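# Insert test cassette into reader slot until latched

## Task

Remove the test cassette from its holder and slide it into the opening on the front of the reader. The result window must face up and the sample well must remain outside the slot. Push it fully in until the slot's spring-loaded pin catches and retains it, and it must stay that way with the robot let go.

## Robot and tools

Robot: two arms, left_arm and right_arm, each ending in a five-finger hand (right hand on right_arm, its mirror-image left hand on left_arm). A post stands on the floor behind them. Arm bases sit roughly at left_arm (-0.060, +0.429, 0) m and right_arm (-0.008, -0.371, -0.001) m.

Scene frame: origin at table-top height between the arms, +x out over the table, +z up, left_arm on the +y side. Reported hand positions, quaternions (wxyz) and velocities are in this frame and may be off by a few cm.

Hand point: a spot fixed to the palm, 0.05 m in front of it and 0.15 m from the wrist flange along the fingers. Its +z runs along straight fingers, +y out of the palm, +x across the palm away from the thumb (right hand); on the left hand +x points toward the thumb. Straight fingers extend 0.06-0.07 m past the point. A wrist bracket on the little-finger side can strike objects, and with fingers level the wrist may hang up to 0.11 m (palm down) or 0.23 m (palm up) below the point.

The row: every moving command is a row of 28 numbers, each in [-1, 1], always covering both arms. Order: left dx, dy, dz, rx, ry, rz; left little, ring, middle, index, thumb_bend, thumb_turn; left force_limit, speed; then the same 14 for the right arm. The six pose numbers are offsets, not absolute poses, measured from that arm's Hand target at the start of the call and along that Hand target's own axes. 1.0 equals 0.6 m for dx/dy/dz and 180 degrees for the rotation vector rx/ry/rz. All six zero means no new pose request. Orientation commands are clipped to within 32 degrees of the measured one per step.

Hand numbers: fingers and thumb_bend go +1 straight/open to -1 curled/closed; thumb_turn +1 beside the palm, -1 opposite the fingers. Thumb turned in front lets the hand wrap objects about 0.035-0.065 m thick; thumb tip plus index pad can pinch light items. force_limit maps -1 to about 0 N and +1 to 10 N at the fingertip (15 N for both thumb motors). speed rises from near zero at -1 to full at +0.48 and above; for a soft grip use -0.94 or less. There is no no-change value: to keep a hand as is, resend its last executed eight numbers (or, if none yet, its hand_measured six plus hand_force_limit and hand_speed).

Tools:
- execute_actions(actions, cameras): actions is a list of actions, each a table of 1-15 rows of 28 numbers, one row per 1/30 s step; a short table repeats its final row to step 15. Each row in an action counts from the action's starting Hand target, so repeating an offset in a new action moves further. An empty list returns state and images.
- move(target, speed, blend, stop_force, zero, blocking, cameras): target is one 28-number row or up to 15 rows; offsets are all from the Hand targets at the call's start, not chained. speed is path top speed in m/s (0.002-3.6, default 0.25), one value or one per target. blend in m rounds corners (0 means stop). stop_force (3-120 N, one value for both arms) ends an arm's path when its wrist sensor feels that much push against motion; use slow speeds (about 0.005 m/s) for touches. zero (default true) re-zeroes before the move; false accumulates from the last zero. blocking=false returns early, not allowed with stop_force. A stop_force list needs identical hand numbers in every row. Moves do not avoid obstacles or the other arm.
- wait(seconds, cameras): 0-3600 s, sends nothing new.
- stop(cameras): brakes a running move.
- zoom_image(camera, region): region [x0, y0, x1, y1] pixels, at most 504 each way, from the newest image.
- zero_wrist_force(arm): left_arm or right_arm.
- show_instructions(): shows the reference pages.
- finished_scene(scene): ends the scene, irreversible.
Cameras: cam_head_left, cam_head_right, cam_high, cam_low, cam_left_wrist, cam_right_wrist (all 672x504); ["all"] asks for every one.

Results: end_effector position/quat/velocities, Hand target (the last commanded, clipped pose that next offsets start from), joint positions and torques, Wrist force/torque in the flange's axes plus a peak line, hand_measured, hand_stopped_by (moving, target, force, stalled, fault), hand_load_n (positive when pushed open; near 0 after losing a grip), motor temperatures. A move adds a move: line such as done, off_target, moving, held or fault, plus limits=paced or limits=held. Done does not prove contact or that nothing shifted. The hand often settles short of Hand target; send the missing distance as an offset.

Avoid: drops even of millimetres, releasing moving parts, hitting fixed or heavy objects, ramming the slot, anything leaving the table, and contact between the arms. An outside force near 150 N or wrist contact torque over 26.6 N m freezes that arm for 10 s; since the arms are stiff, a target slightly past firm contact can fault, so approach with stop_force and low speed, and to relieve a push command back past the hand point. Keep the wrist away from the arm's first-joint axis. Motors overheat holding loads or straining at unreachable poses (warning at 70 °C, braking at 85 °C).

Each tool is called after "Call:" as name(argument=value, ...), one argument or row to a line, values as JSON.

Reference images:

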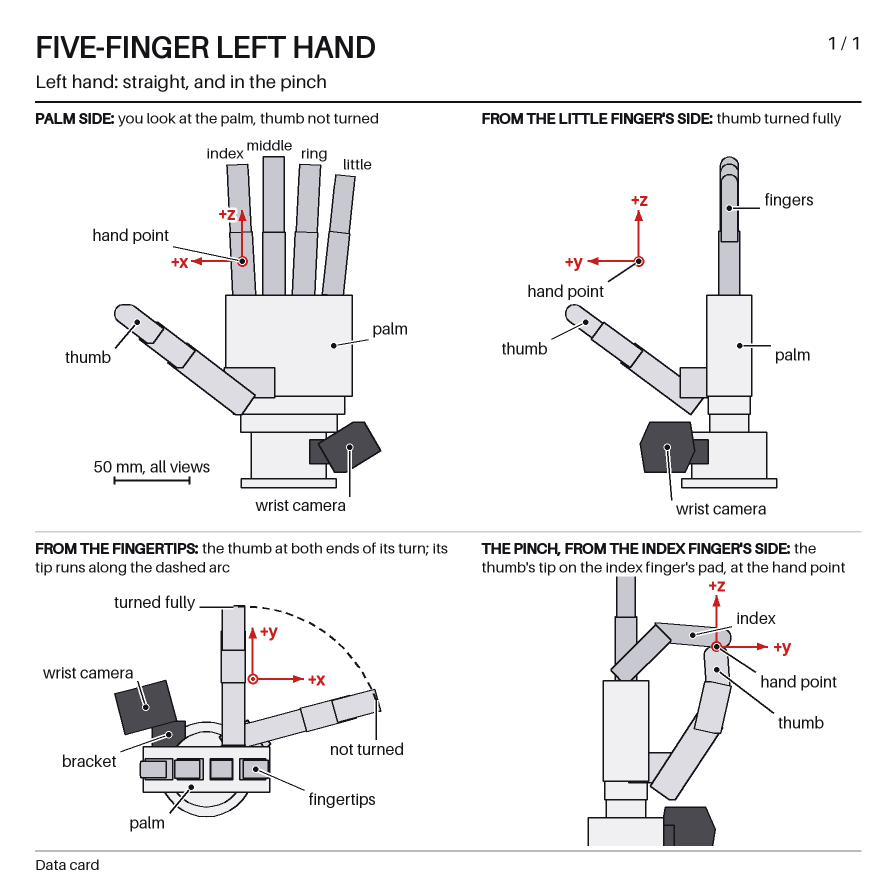

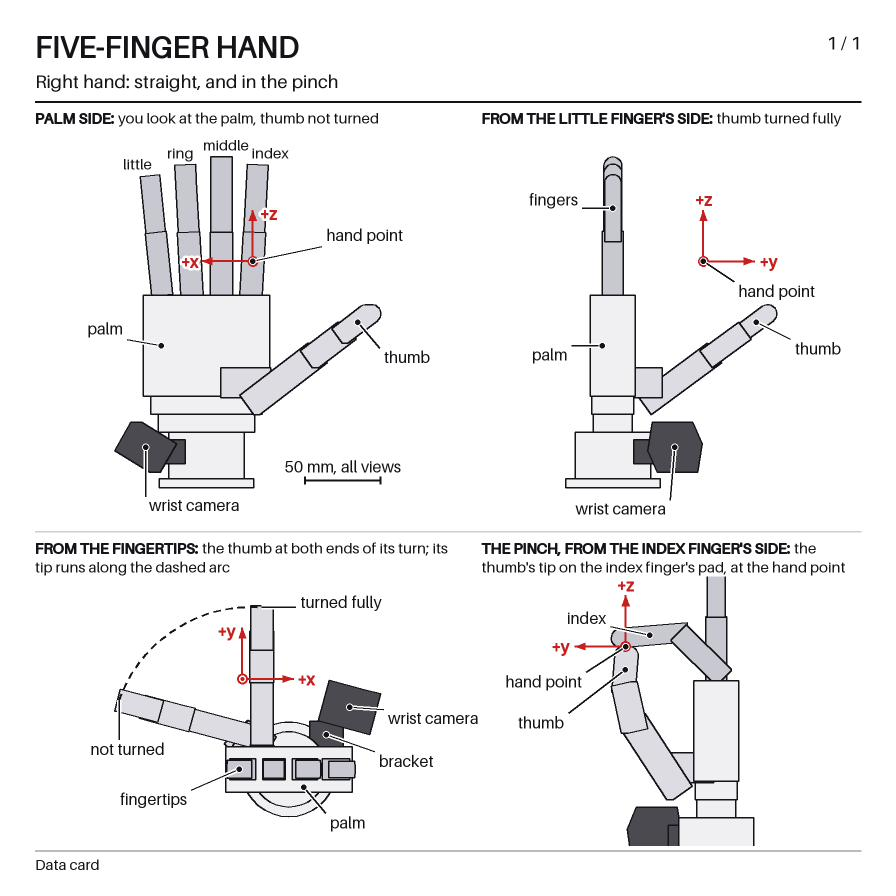

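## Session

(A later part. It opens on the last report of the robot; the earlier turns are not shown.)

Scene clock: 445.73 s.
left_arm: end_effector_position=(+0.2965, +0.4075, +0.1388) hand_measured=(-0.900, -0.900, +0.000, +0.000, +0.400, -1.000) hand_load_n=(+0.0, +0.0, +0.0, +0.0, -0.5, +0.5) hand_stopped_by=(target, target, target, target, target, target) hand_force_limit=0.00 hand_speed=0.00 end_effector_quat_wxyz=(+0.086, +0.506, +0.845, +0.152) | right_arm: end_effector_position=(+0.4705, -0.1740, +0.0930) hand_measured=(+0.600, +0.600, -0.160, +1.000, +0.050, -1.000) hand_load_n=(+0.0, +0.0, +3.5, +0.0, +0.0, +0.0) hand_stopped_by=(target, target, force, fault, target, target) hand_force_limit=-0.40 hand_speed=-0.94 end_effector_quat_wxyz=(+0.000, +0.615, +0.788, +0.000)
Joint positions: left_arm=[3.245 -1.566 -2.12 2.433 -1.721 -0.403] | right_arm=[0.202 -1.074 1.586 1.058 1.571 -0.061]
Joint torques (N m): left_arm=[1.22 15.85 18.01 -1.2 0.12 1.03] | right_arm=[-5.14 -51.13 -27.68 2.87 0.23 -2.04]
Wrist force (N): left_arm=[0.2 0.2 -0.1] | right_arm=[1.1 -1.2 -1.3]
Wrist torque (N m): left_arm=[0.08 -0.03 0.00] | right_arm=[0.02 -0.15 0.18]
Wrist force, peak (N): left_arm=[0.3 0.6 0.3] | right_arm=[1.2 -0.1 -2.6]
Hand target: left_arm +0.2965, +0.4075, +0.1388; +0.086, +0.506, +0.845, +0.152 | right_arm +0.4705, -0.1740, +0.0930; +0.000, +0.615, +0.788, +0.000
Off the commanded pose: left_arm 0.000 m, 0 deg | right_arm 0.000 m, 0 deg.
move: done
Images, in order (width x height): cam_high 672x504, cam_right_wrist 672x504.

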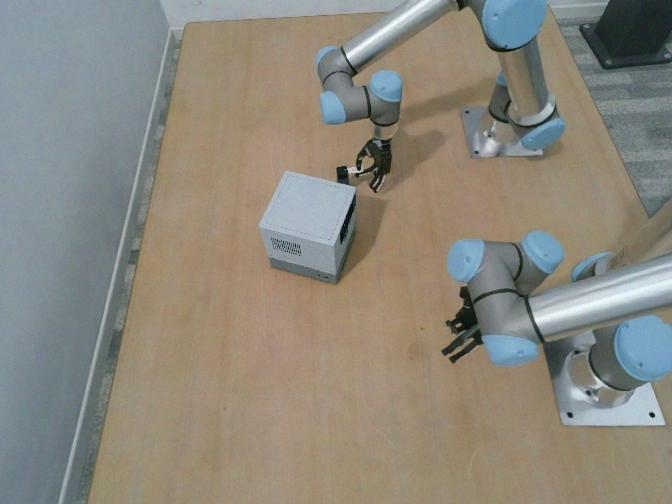

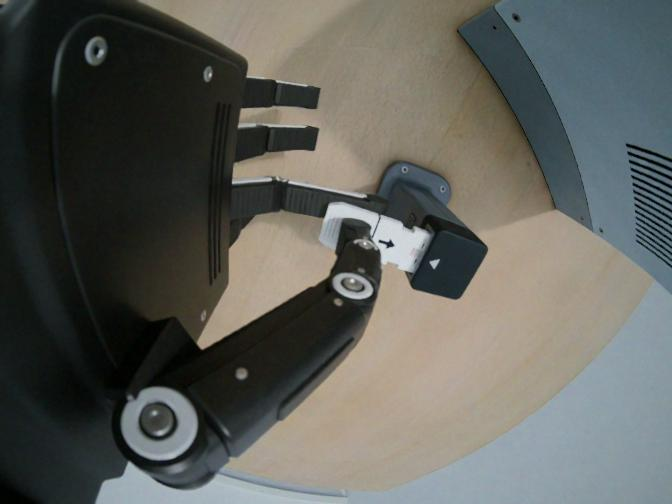

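Call:
move(
  target=[0,0,0,0,0,0,-0.9,-0.9,0,0,0.4,-1,0,0,0,0,0,0,0,0,0.6,0.6,-0.55,1,0.05,-1,0.3,-0.94],
  cameras=["cam_right_wrist"],
)

Call:
zoom_image(
  camera="cam_right_wrist",
  region=[280, 130, 480, 330],
)

Scene clock: 455.37 s.
left_arm: end_effector_position=(+0.2965, +0.4075, +0.1388) hand_measured=(-0.900, -0.900, +0.000, +0.000, +0.400, -1.000) hand_load_n=(+0.0, +0.0, +0.0, +0.0, +0.0, +0.0) hand_stopped_by=(target, target, target, target, target, target) hand_force_limit=0.00 hand_speed=0.00 end_effector_quat_wxyz=(+0.086, +0.506, +0.845, +0.152) | right_arm: end_effector_position=(+0.4705, -0.1740, +0.0930) hand_measured=(+0.600, +0.600, -0.192, +1.000, +0.050, -1.000) hand_load_n=(+0.0, +0.0, +7.0, +0.0, +0.0, +0.0) hand_stopped_by=(target, target, force, fault, target, target) hand_force_limit=0.30 hand_speed=-0.94 end_effector_quat_wxyz=(+0.000, +0.615, +0.788, +0.000)
Joint positions: left_arm=[3.245 -1.566 -2.12 2.433 -1.721 -0.403] | right_arm=[0.202 -1.074 1.586 1.058 1.571 -0.061]
Joint torques (N m): left_arm=[1.08 15.55 19.36 -1.09 0.16 1.08] | right_arm=[-2.66 -50.73 -27.32 1.06 0.3 -1.86]
Wrist force (N): left_arm=[0.3 0.2 0.4] | right_arm=[1.0 -0.1 -2.5]
Wrist torque (N m): left_arm=[0.05 -0.02 0.01] | right_arm=[0.09 -0.14 0.21]
Wrist force, peak (N): left_arm=[0.2 0.6 0.2] | right_arm=[0.9 -0.4 -2.6]
Hand target: left_arm +0.2965, +0.4075, +0.1388; +0.086, +0.506, +0.845, +0.152 | right_arm +0.4705, -0.1740, +0.0930; +0.000, +0.615, +0.788, +0.000
Off the commanded pose: left_arm 0.000 m, 0 deg | right_arm 0.000 m, 0 deg.
move: done

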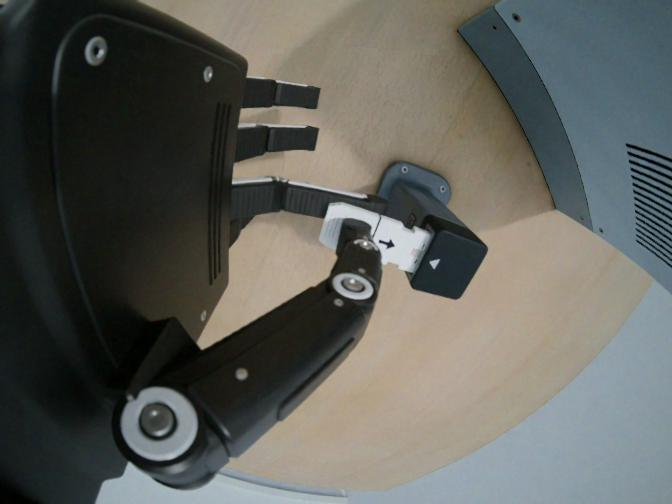

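Scaled by 2.520 from the camera's image (finer frame: 960x720).

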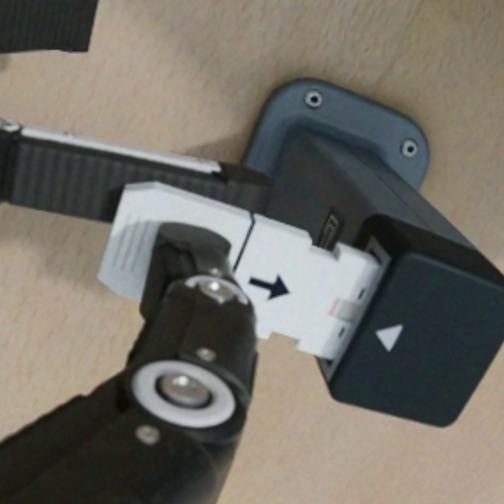

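Call:
move(
  target=[0,0,0,0,0,0,-0.9,-0.9,0,0,0.4,-1,0,0,0.0003,-0.0133,0,0,0,0,0.6,0.6,-0.55,1,0.05,-1,0.3,-0.94],
  speed=0.02,
  stop_force=15,
  cameras=["cam_right_wrist"],
)

Call:
zoom_image(
  camera="cam_right_wrist",
  region=[280, 130, 480, 330],
)

Scene clock: 465.30 s.
left_arm: end_effector_position=(+0.2965, +0.4075, +0.1388) hand_measured=(-0.900, -0.900, +0.000, +0.000, +0.400, -1.000) hand_load_n=(+0.0, +0.0, +0.5, +0.0, -0.5, +0.0) hand_stopped_by=(target, target, target, target, target, target) hand_force_limit=0.00 hand_speed=0.00 end_effector_quat_wxyz=(+0.086, +0.506, +0.845, +0.152) | right_arm: end_effector_position=(+0.4627, -0.1757, +0.0930) hand_measured=(+0.600, +0.600, -0.192, +1.000, +0.050, -1.000) hand_load_n=(+0.0, +0.0, +6.5, +0.0, +0.0, +0.0) hand_stopped_by=(target, target, force, fault, target, target) hand_force_limit=0.30 hand_speed=-0.94 end_effector_quat_wxyz=(+0.000, +0.615, +0.788, +0.000)
Joint positions: left_arm=[3.245 -1.566 -2.12 2.433 -1.721 -0.403] | right_arm=[0.201 -1.09 1.612 1.048 1.571 -0.062]
Joint torques (N m): left_arm=[1.96 15.8 19.22 -1.14 0.24 1.29] | right_arm=[-10.39 -51.45 -5.18 1.36 1.01 -2.02]
Wrist force (N): left_arm=[0.2 0.3 0.0] | right_arm=[1.2 1.8 -1.4]
Wrist torque (N m): left_arm=[0.09 -0.03 0.01] | right_arm=[0.08 -0.19 0.24]
Wrist force, peak (N): left_arm=[0.6 0.4 0.1] | right_arm=[0.7 2.7 -2.2]
Hand target: left_arm +0.2965, +0.4075, +0.1388; +0.086, +0.506, +0.845, +0.152 | right_arm +0.4627, -0.1757, +0.0930; +0.000, +0.615, +0.788, +0.000
Off the commanded pose: left_arm 0.000 m, 0 deg | right_arm 0.000 m, 0 deg.
move: done

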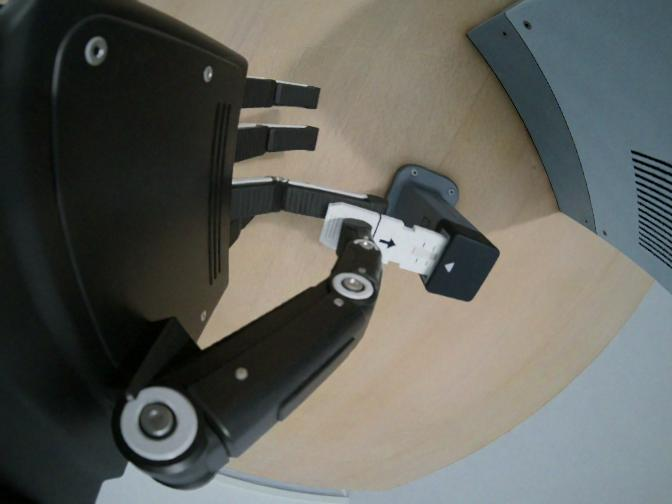

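Scaled by 2.520 from the camera's image (finer frame: 960x720).

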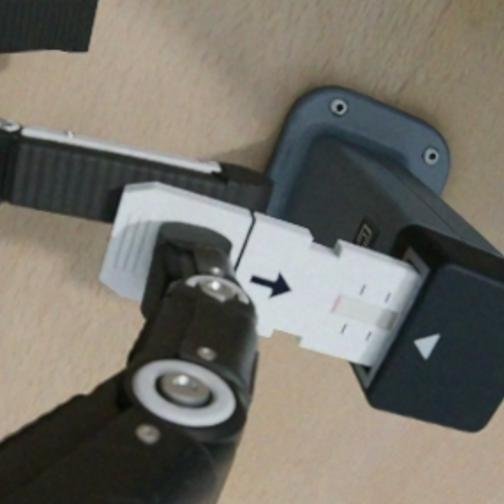

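Call:
move(
  target=[0,0,0,0,0,0,-0.9,-0.9,0,0,0.4,-1,0,0,0.001,-0.037,0,0,0,0,0.6,0.6,-0.55,1,0.05,-1,0.3,-0.94],
  speed=0.03,
  stop_force=15,
  cameras=["cam_right_wrist"],
)

Call:
zoom_image(
  camera="cam_right_wrist",
  region=[280, 130, 480, 330],
)

Scene clock: 469.93 s.
left_arm: end_effector_position=(+0.2965, +0.4075, +0.1388) hand_measured=(-0.900, -0.900, +0.000, +0.000, +0.400, -1.000) hand_load_n=(+0.0, +0.0, +0.0, +0.0, +0.0, +0.0) hand_stopped_by=(target, target, target, target, target, target) hand_force_limit=0.00 hand_speed=0.00 end_effector_quat_wxyz=(+0.086, +0.506, +0.845, +0.152) | right_arm: end_effector_position=(+0.4410, -0.1805, +0.0930) hand_measured=(+0.600, +0.600, -0.192, +1.000, +0.050, -1.000) hand_load_n=(+0.0, +0.0, +6.5, +0.0, +0.0, +0.0) hand_stopped_by=(target, target, force, fault, target, target) hand_force_limit=0.30 hand_speed=-0.94 end_effector_quat_wxyz=(+0.000, +0.615, +0.788, +0.000)
Joint positions: left_arm=[3.245 -1.566 -2.12 2.433 -1.721 -0.403] | right_arm=[0.199 -1.136 1.683 1.023 1.571 -0.064]
Joint torques (N m): left_arm=[1.82 16.23 19.48 -1.04 0.34 1.2] | right_arm=[-10.02 -50.44 -7.1 1.06 -1.44 -1.99]
Wrist force (N): left_arm=[0.3 0.3 0.1] | right_arm=[1.2 0.5 1.2]
Wrist torque (N m): left_arm=[0.08 -0.04 0.01] | right_arm=[0.05 -0.21 0.20]
Wrist force, peak (N): left_arm=[0.7 0.3 0.1] | right_arm=[1.2 2.2 -1.5]
Hand target: left_arm +0.2965, +0.4075, +0.1388; +0.086, +0.506, +0.845, +0.152 | right_arm +0.4410, -0.1805, +0.0930; +0.000, +0.615, +0.788, +0.000
Off the commanded pose: left_arm 0.000 m, 0 deg | right_arm 0.000 m, 0 deg.
move: done

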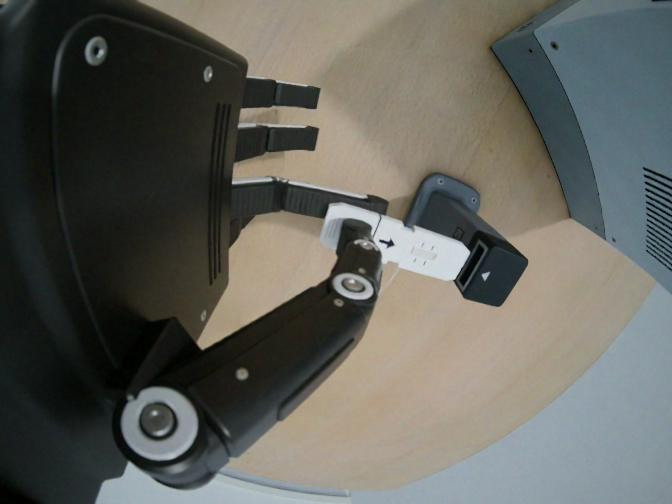

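Scaled by 2.520 from the camera's image (finer frame: 960x720).

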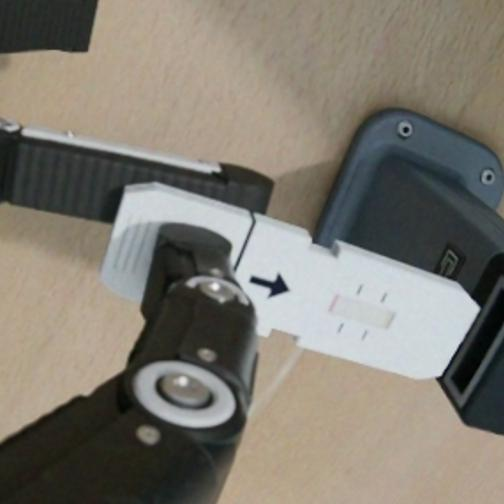

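Call:
move(
  target=[
    [0,0,0,0,0,0,-0.9,-0.9,0,0,0.4,-1,0,0,0.018,-0.0727,-0.0833,0,0,0,0.6,0.6,-0.55,1,0.05,-1,0.3,-0.94],
    [0,0,0,0,0,0,-0.9,-0.9,0,0,0.4,-1,0,0,0.518,0.059,-0.0833,0,0,0.1667,0.6,0.6,-0.55,1,0.05,-1,0.3,-0.94],
  ],
  speed=0.1,
  blend=0.02,
  cameras=["all"],
)

Call:
zoom_image(
  camera="cam_right_wrist",
  region=[300, 110, 540, 350],
)

Call:
zoom_image(
  camera="cam_high",
  region=[300, 140, 460, 300],
)

Call:
zoom_image(
  camera="cam_head_left",
  region=[170, 250, 370, 450],
)

Scene clock: 489.50 s.
left_arm: end_effector_position=(+0.2965, +0.4075, +0.1388) hand_measured=(-0.900, -0.900, +0.000, +0.000, +0.400, -1.000) hand_load_n=(+0.0, +0.0, +0.0, +0.0, +0.0, +0.0) hand_stopped_by=(target, target, target, target, target, target) hand_force_limit=0.00 hand_speed=0.00 end_effector_quat_wxyz=(+0.086, +0.506, +0.845, +0.152) | right_arm: end_effector_position=(+0.3999, +0.1296, +0.1429) hand_measured=(+0.600, +0.600, -0.192, +1.000, +0.050, -1.000) hand_load_n=(+0.0, +0.0, +6.5, +0.0, +0.0, +0.0) hand_stopped_by=(target, target, force, fault, target, target) hand_force_limit=0.30 hand_speed=-0.94 end_effector_quat_wxyz=(+0.000, +0.798, +0.602, +0.000) end_effector_velocity=(+0.001, +0.001, +0.000) end_effector_angular_velocity=(+0.001, -0.001, +0.000)
Joint positions: left_arm=[3.245 -1.566 -2.12 2.433 -1.721 -0.403] | right_arm=[0.803 -0.611 0.644 1.538 1.571 1.063]
Joint velocities: left_arm=[within noise] | right_arm=[0 0.002 -0.005 0.002 0 0]
Joint torques (N m): left_arm=[1.41 15.53 19.38 -0.93 0.32 1.38] | right_arm=[9.8 -45.06 -32.14 3.85 2.39 1.86]
Wrist force (N): left_arm=[0.4 0.2 -0.1] | right_arm=[1.4 0.1 1.3]
Wrist torque (N m): left_arm=[0.07 -0.05 0.02] | right_arm=[0.01 -0.22 0.07]
Wrist force, peak (N): left_arm=[0.3 0.8 -0.2] | right_arm=[1.9 0.1 1.4]
Hand target: left_arm +0.2965, +0.4075, +0.1388; +0.086, +0.506, +0.845, +0.152 | right_arm +0.4000, +0.1296, +0.1429; +0.000, +0.799, +0.602, +0.000
Off the commanded pose: left_arm 0.000 m, 0 deg | right_arm 0.000 m, 0 deg.
move: done

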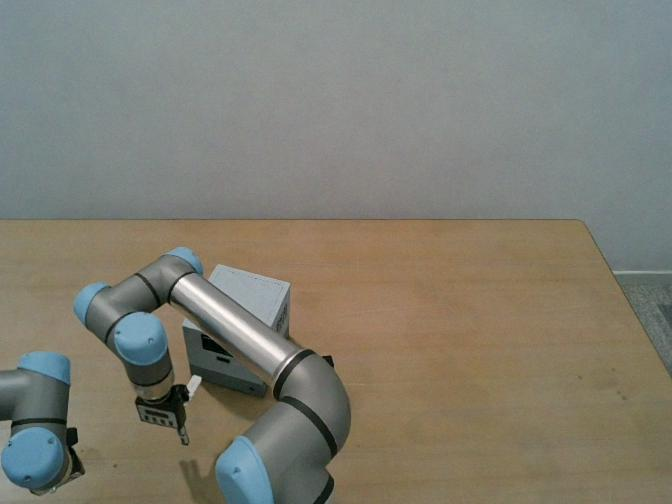

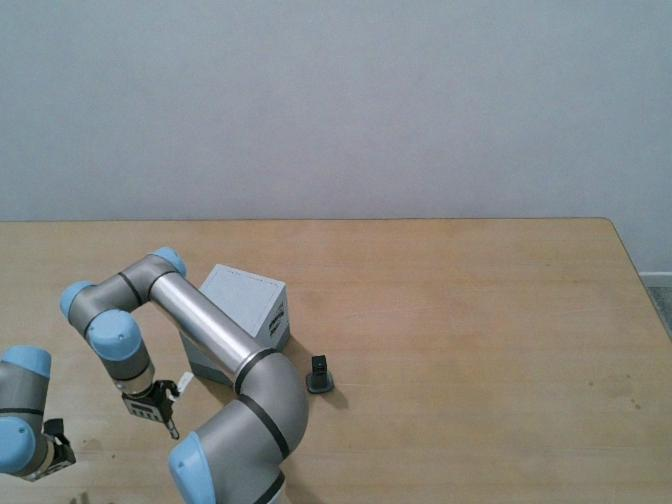

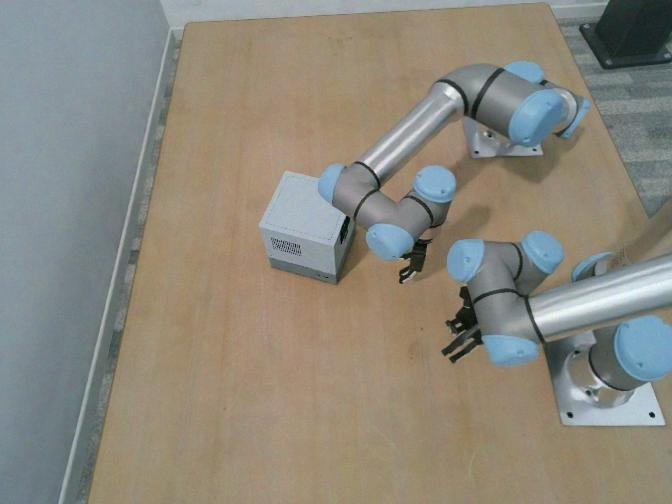

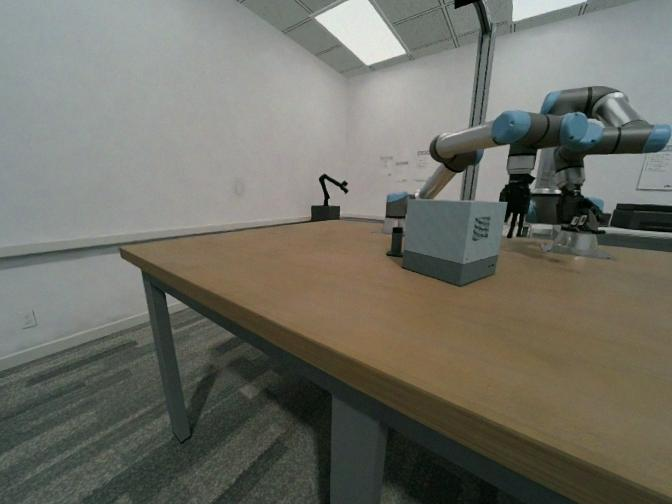

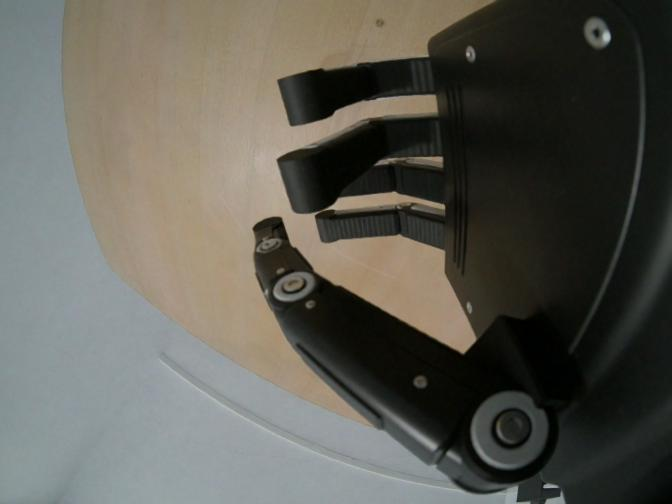

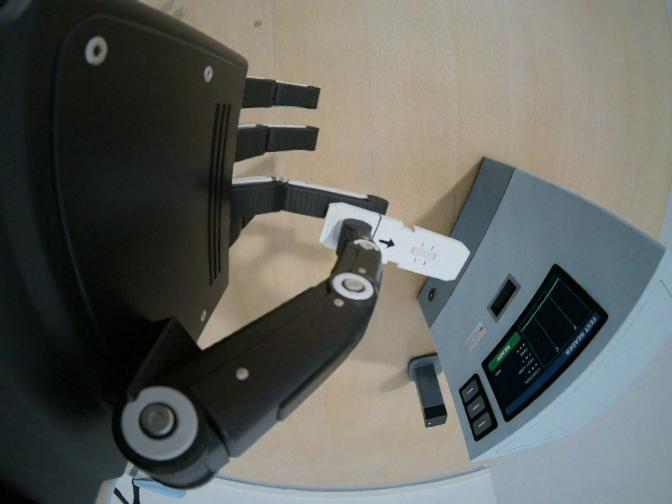

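Scaled by 2.100 from the camera's image (finer frame: 960x720).

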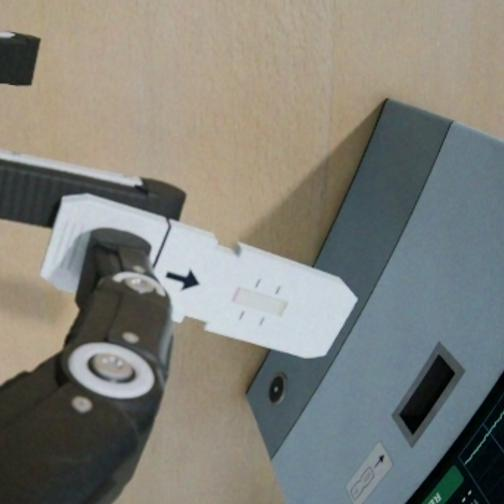

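Scaled by 3.150 from the camera's image (finer frame: 960x720).

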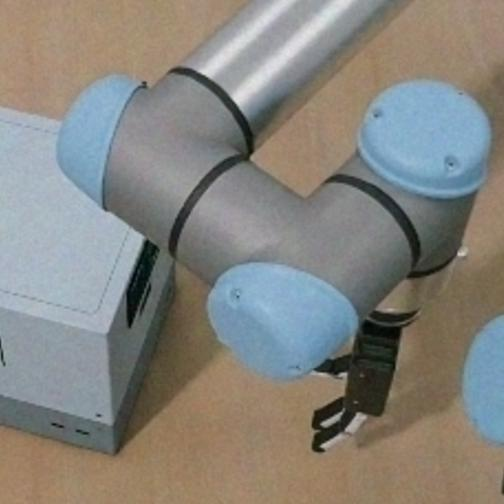

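Scaled by 2.520 from the camera's image (finer frame: 960x720).

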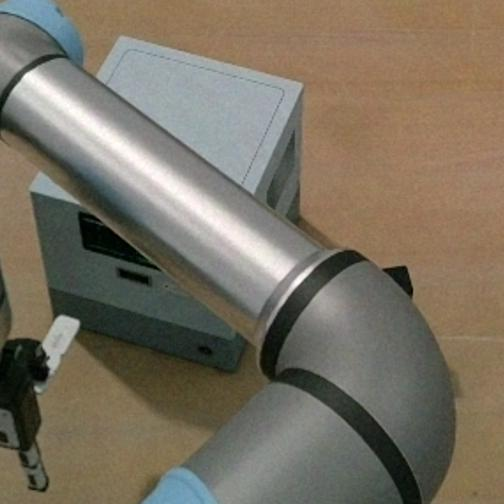

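Call:
move(
  target=[0,0,0,0,0,0,-0.9,-0.9,0,0,0.4,-1,0,0,-0.0595,0.1037,0.055,0,0,-0.0211,0.6,0.6,-0.55,1,0.05,-1,0.3,-0.94],
  speed=0.05,
  stop_force=6,
  cameras=["cam_right_wrist","cam_low","cam_head_left"],
)

Call:
zoom_image(
  camera="cam_right_wrist",
  region=[300, 110, 540, 350],
)

Call:
zoom_image(
  camera="cam_head_left",
  region=[170, 290, 330, 450],
)

Scene clock: 525.97 s.
left_arm: end_effector_position=(+0.2965, +0.4075, +0.1388) hand_measured=(-0.900, -0.900, +0.000, +0.000, +0.400, -1.000) hand_load_n=(+0.0, +0.0, +0.5, +0.0, +0.0, +0.0) hand_stopped_by=(target, target, target, target, target, target) hand_force_limit=0.00 hand_speed=0.00 end_effector_quat_wxyz=(+0.086, +0.506, +0.845, +0.152) | right_arm: end_effector_position=(+0.4500, +0.0781, +0.1099) hand_measured=(+0.600, +0.600, -0.192, +1.000, +0.050, -1.000) hand_load_n=(+0.0, +0.0, +6.5, +0.0, +0.0, +0.5) hand_stopped_by=(target, target, force, fault, target, target) hand_force_limit=0.30 hand_speed=-0.94 end_effector_quat_wxyz=(+0.000, +0.778, +0.628, +0.000)
Joint positions: left_arm=[3.245 -1.566 -2.12 2.433 -1.721 -0.403] | right_arm=[0.688 -0.658 0.816 1.412 1.571 0.883]
Joint torques (N m): left_arm=[2.01 16.61 19.94 -0.96 0.47 1.48] | right_arm=[-9.64 -71.23 -9.16 1.06 -1.78 -2.1]
Wrist force (N): left_arm=[0.3 0.5 0.0] | right_arm=[1.2 0.3 1.6]
Wrist torque (N m): left_arm=[0.12 -0.03 0.00] | right_arm=[0.02 -0.22 0.22]
Wrist force, peak (N): left_arm=[0.3 0.6 0.2] | right_arm=[1.9 -0.1 1.4]
Hand target: left_arm +0.2965, +0.4075, +0.1388; +0.086, +0.506, +0.845, +0.152 | right_arm +0.4500, +0.0781, +0.1099; +0.000, +0.778, +0.628, +0.000
Off the commanded pose: left_arm 0.000 m, 0 deg | right_arm 0.000 m, 0 deg.
move: done
Images, in order (width x height): cam_head_left 672x504, cam_low 672x504, cam_right_wrist 672x504.

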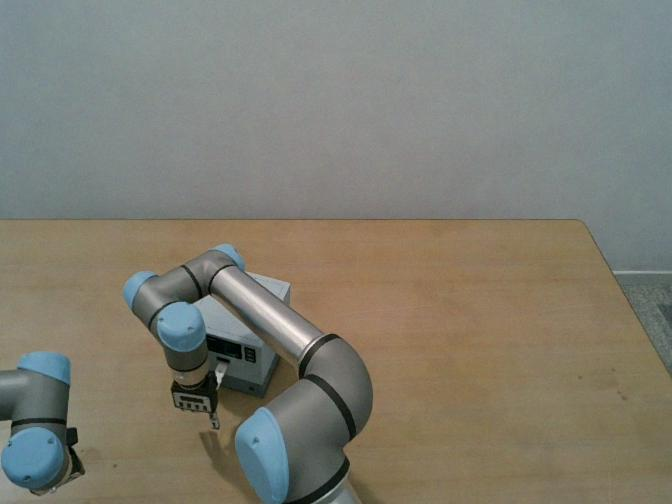

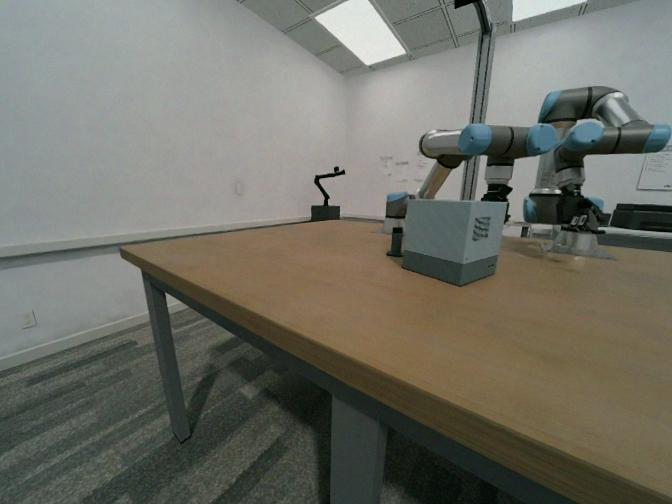

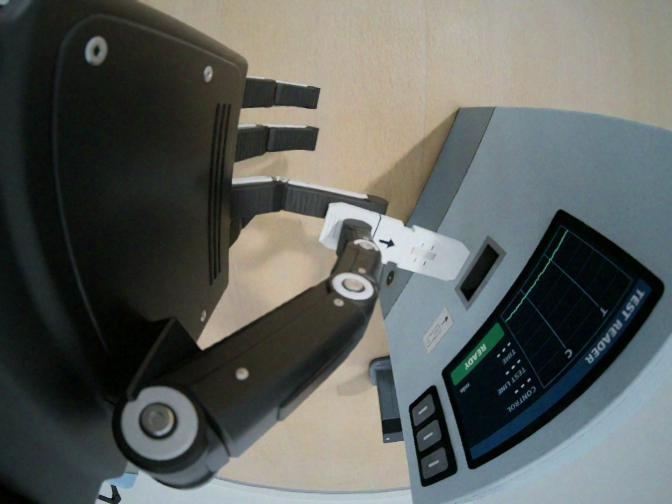

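Scaled by 2.100 from the camera's image (finer frame: 960x720).

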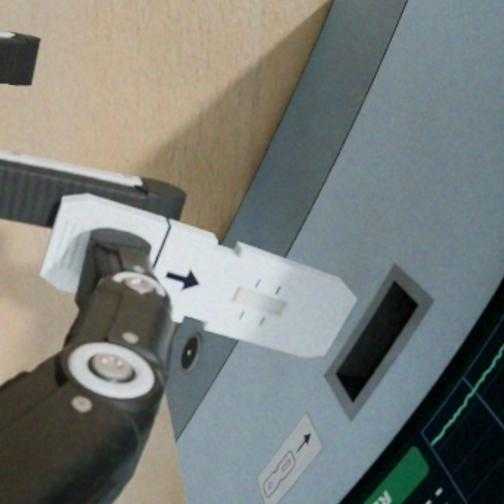

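Scaled by 3.150 from the camera's image (finer frame: 960x720).

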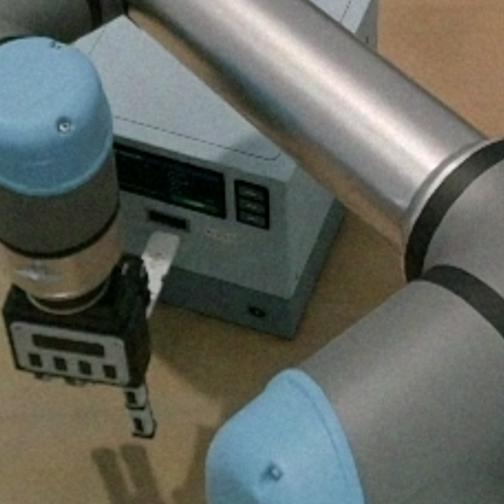

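Call:
move(
  target=[0,0,0,0,0,0,-0.9,-0.9,0,0,0.4,-1,0,0,-0.0117,0.0267,0.0167,0,0,0,0.6,0.6,-0.55,1,0.05,-1,0.3,-0.94],
  speed=0.03,
  stop_force=4,
  cameras=["cam_right_wrist","cam_head_left"],
)

Call:
zoom_image(
  camera="cam_right_wrist",
  region=[340, 150, 520, 330],
)

Call:
zoom_image(
  camera="cam_head_left",
  region=[190, 330, 290, 430],
)

Scene clock: 545.83 s.
left_arm: end_effector_position=(+0.2965, +0.4075, +0.1388) hand_measured=(-0.900, -0.900, +0.000, +0.000, +0.400, -1.000) hand_load_n=(+0.0, +0.0, +0.0, +0.0, -0.5, +0.5) hand_stopped_by=(target, target, target, target, target, target) hand_force_limit=0.00 hand_speed=0.00 end_effector_quat_wxyz=(+0.086, +0.506, +0.845, +0.152) | right_arm: end_effector_position=(+0.4551, +0.0744, +0.1063) hand_measured=(+0.600, +0.600, -0.192, +1.000, +0.050, -1.000) hand_load_n=(+0.0, +0.0, +7.0, +0.0, +0.0, +0.0) hand_stopped_by=(target, target, force, fault, target, target) hand_force_limit=0.30 hand_speed=-0.94 end_effector_quat_wxyz=(+0.000, +0.778, +0.628, +0.000)
Joint positions: left_arm=[3.245 -1.566 -2.12 2.433 -1.721 -0.403] | right_arm=[0.679 -0.655 0.82 1.406 1.571 0.873]
Joint torques (N m): left_arm=[0.77 15.63 19.42 -0.93 0.4 1.43] | right_arm=[9.36 -70.82 -31.17 3.7 2.27 1.83]
Wrist force (N): left_arm=[0.3 0.2 0.1] | right_arm=[1.1 0.8 1.6]
Wrist torque (N m): left_arm=[0.06 -0.03 0.01] | right_arm=[0.12 -0.18 0.09]
Wrist force, peak (N): left_arm=[0.1 0.8 0.1] | right_arm=[3.4 -8.7 1.0]
Hand target: left_arm +0.2965, +0.4075, +0.1388; +0.086, +0.506, +0.845, +0.152 | right_arm +0.4551, +0.0744, +0.1063; +0.000, +0.778, +0.628, +0.000 (not the last commanded pose)
Off the commanded pose: left_arm 0.000 m, 0 deg | right_arm 0.013 m, 0 deg.
move: contact (right_arm)
Images, in order (width x height): cam_head_left 672x504, cam_right_wrist 672x504.

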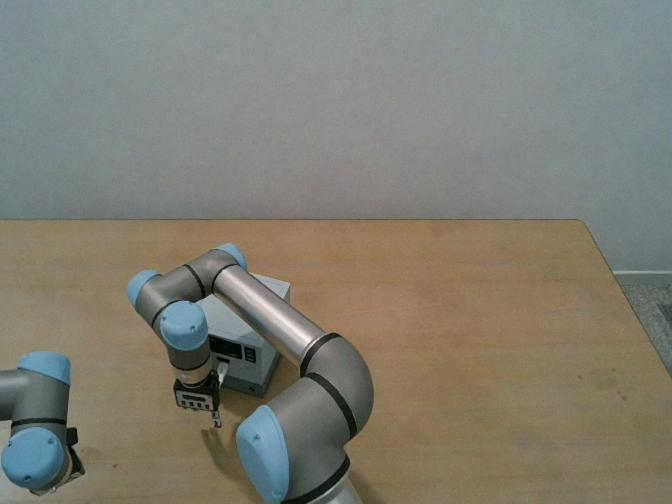

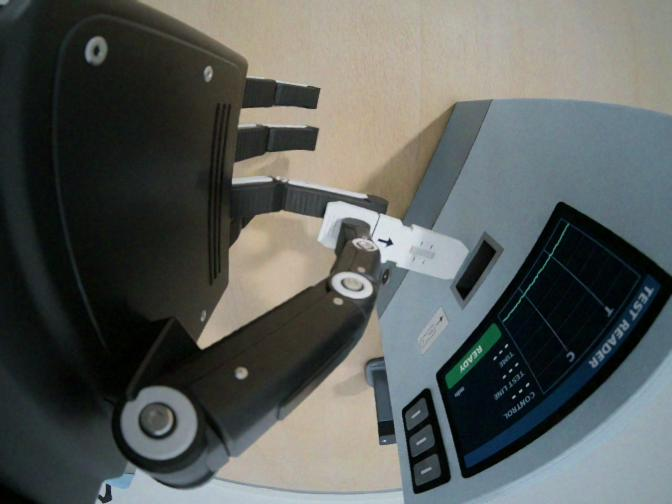

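Scaled by 2.800 from the camera's image (finer frame: 960x720).

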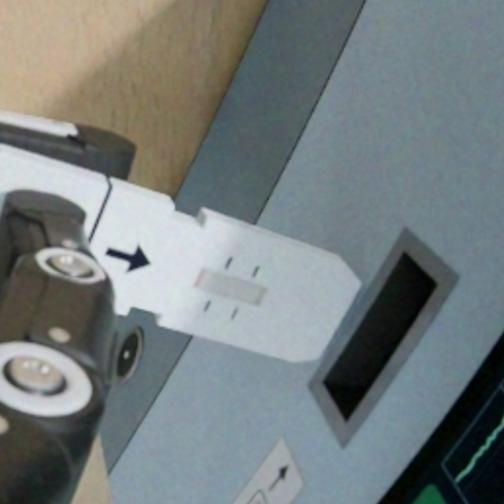

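Scaled by 5.040 from the camera's image (finer frame: 960x720).

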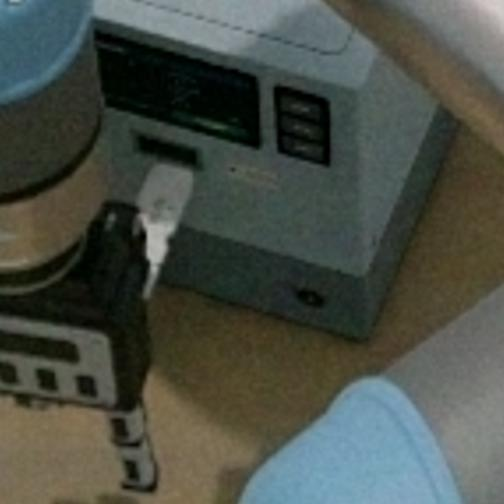

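Call:
move(
  target=[
    [0,0,0,0,0,0,-0.9,-0.9,0,0,0.4,-1,0,0,0,-0.01,0,0,0,0,0.6,0.6,-0.55,1,0.05,-1,0.3,-0.94],
    [0,0,0,0,0,0,-0.9,-0.9,0,0,0.4,-1,0,0,0.0083,-0.01,-0.015,0,0,0,0.6,0.6,-0.55,1,0.05,-1,0.3,-0.94],
  ],
  speed=0.03,
  cameras=["cam_right_wrist","cam_head_left"],
)

Call:
zoom_image(
  camera="cam_right_wrist",
  region=[340, 150, 520, 330],
)

Call:
zoom_image(
  camera="cam_head_left",
  region=[190, 330, 290, 430],
)

Scene clock: 555.37 s.
left_arm: end_effector_position=(+0.2965, +0.4075, +0.1388) hand_measured=(-0.900, -0.900, +0.000, +0.000, +0.400, -1.000) hand_load_n=(+0.0, +0.0, +0.5, +0.0, -0.5, -0.5) hand_stopped_by=(target, target, target, target, target, target) hand_force_limit=0.00 hand_speed=0.00 end_effector_quat_wxyz=(+0.086, +0.506, +0.845, +0.152) | right_arm: end_effector_position=(+0.4503, +0.0805, +0.1153) hand_measured=(+0.600, +0.600, -0.192, +1.000, +0.050, -1.000) hand_load_n=(+0.0, +0.0, +7.0, +0.0, +0.0, +0.0) hand_stopped_by=(target, target, force, fault, target, target) hand_force_limit=0.30 hand_speed=-0.94 end_effector_quat_wxyz=(+0.000, +0.778, +0.628, +0.000)
Joint positions: left_arm=[3.245 -1.566 -2.12 2.433 -1.721 -0.403] | right_arm=[0.691 -0.654 0.795 1.43 1.571 0.886]
Joint torques (N m): left_arm=[2 16.45 20.37 -0.86 0.45 1.69] | right_arm=[9.69 -44.07 -31.63 3.71 1.13 1.78]
Wrist force (N): left_arm=[0.2 0.2 -0.3] | right_arm=[1.2 0.9 1.7]
Wrist torque (N m): left_arm=[0.09 -0.03 0.01] | right_arm=[0.12 -0.19 0.10]
Wrist force, peak (N): left_arm=[0.5 0.5 -0.1] | right_arm=[1.3 0.8 2.1]
Hand target: left_arm +0.2965, +0.4075, +0.1388; +0.086, +0.506, +0.845, +0.152 | right_arm +0.4503, +0.0806, +0.1153; +0.000, +0.778, +0.628, +0.000
Off the commanded pose: left_arm 0.000 m, 0 deg | right_arm 0.000 m, 0 deg.
move: done
Images, in order (width x height): cam_head_left 672x504, cam_right_wrist 672x504.

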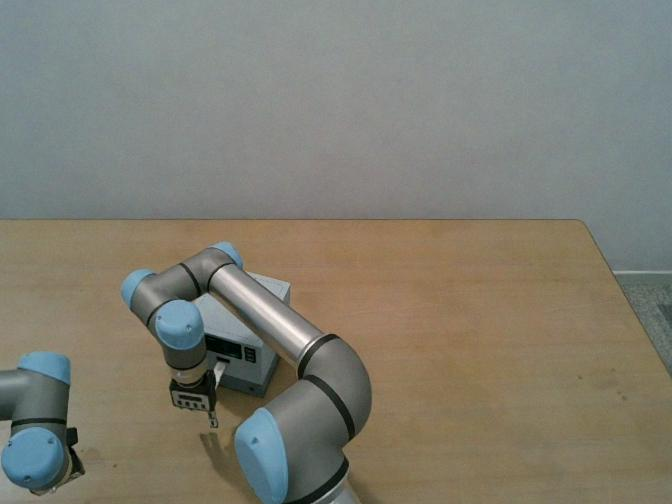

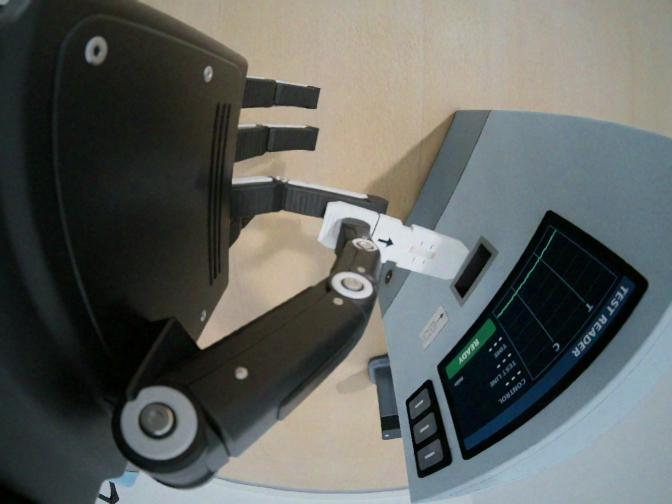

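Scaled by 2.800 from the camera's image (finer frame: 960x720).

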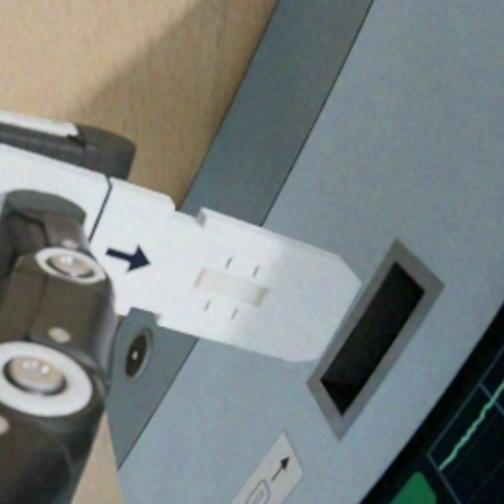

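Scaled by 5.040 from the camera's image (finer frame: 960x720).

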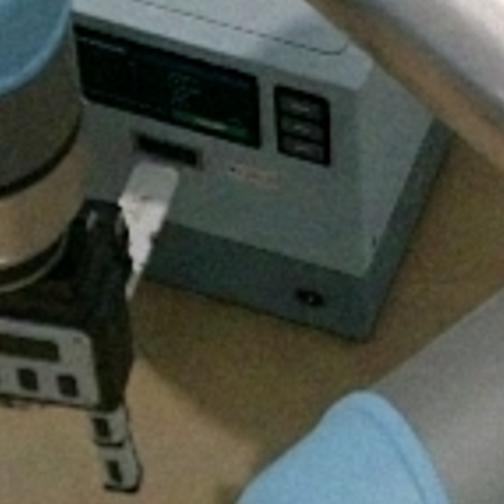

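Call:
zoom_image(
  camera="cam_right_wrist",
  region=[370, 190, 490, 310],
)

Scaled by 4.200 from the camera's image (finer frame: 960x720).

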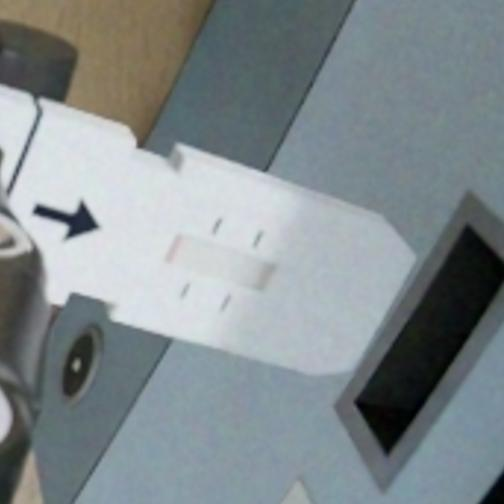

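Call:
move(
  target=[0,0,0,0,0,0,-0.9,-0.9,0,0,0.4,-1,0,0,0.001,0,-0.011,0.0139,0,0,0.6,0.6,-0.55,1,0.05,-1,0.3,-0.94],
  speed=0.03,
  cameras=["cam_right_wrist","cam_head_left"],
)

Call:
zoom_image(
  camera="cam_right_wrist",
  region=[370, 190, 490, 310],
)

Call:
zoom_image(
  camera="cam_head_left",
  region=[190, 330, 290, 430],
)

Scene clock: 609.10 s.
left_arm: end_effector_position=(+0.2965, +0.4075, +0.1388) hand_measured=(-0.900, -0.900, +0.000, +0.000, +0.400, -1.000) hand_load_n=(+0.0, +0.0, +0.0, +0.0, +0.0, +0.0) hand_stopped_by=(target, target, target, target, target, target) hand_force_limit=0.00 hand_speed=0.00 end_effector_quat_wxyz=(+0.086, +0.506, +0.845, +0.152) | right_arm: end_effector_position=(+0.4504, +0.0811, +0.1219) hand_measured=(+0.600, +0.600, -0.192, +1.000, +0.050, -1.000) hand_load_n=(+0.0, +0.0, +7.0, +0.0, +0.0, +0.0) hand_stopped_by=(target, target, force, fault, target, target) hand_force_limit=0.30 hand_speed=-0.94 end_effector_quat_wxyz=(-0.017, +0.778, +0.628, -0.014)
Joint positions: left_arm=[3.245 -1.566 -2.12 2.433 -1.721 -0.403] | right_arm=[0.678 -0.638 0.748 1.488 1.538 0.872]
Joint torques (N m): left_arm=[2.12 16.37 19.83 -0.86 0.49 1.71] | right_arm=[-10.07 -46.26 -30.03 3.77 -1.89 -2.08]
Wrist force (N): left_arm=[0.0 0.2 0.0] | right_arm=[1.5 1.1 1.7]
Wrist torque (N m): left_arm=[0.06 0.01 -0.01] | right_arm=[0.14 -0.25 0.27]
Wrist force, peak (N): left_arm=[0.4 0.7 0.0] | right_arm=[1.7 0.9 2.0]
Hand target: left_arm +0.2965, +0.4075, +0.1388; +0.086, +0.506, +0.845, +0.152 | right_arm +0.4504, +0.0811, +0.1219; -0.017, +0.778, +0.628, -0.014
Off the commanded pose: left_arm 0.000 m, 0 deg | right_arm 0.000 m, 0 deg.
move: done
Images, in order (width x height): cam_head_left 672x504, cam_right_wrist 672x504.

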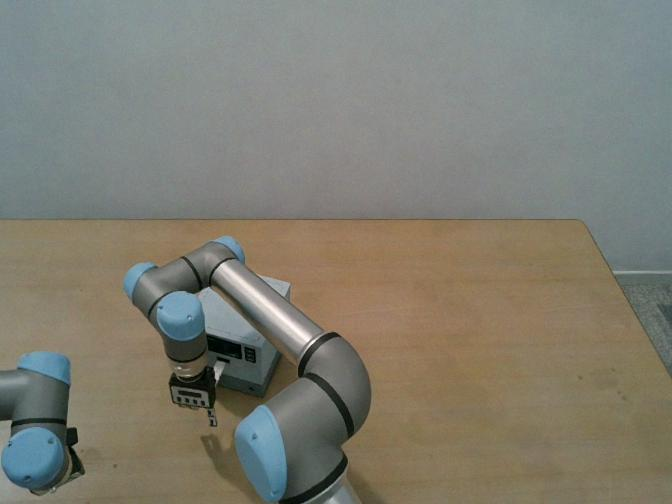

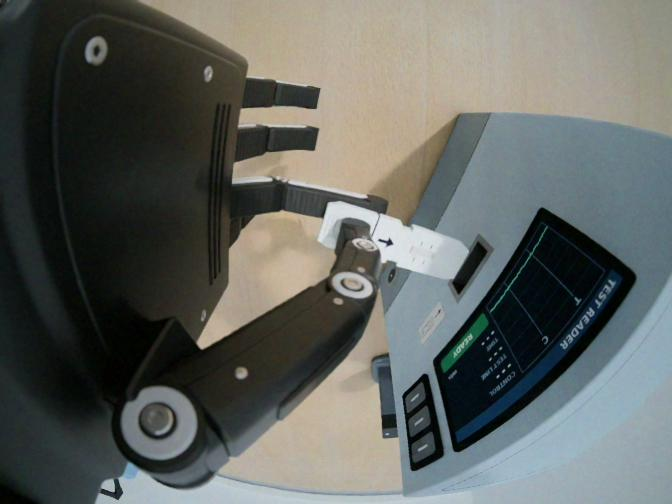

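Scaled by 4.200 from the camera's image (finer frame: 960x720).

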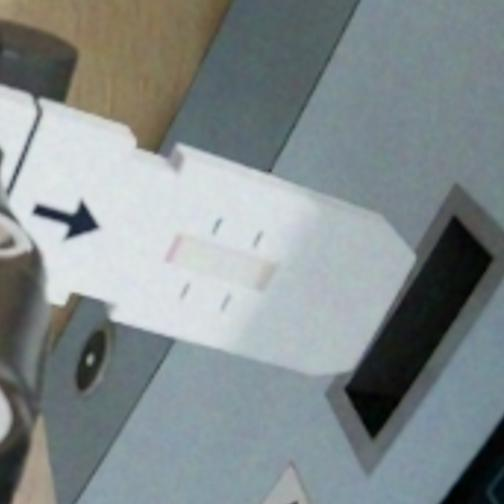

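Scaled by 5.040 from the camera's image (finer frame: 960x720).

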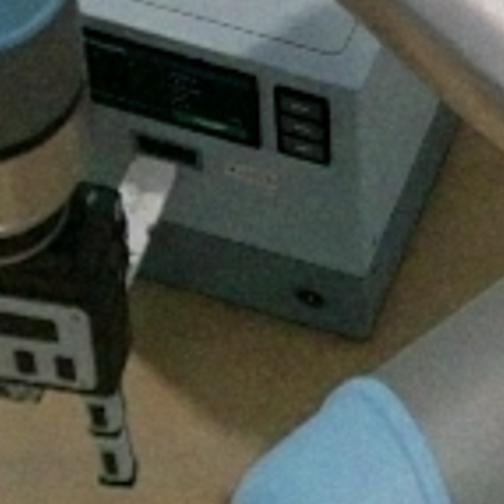

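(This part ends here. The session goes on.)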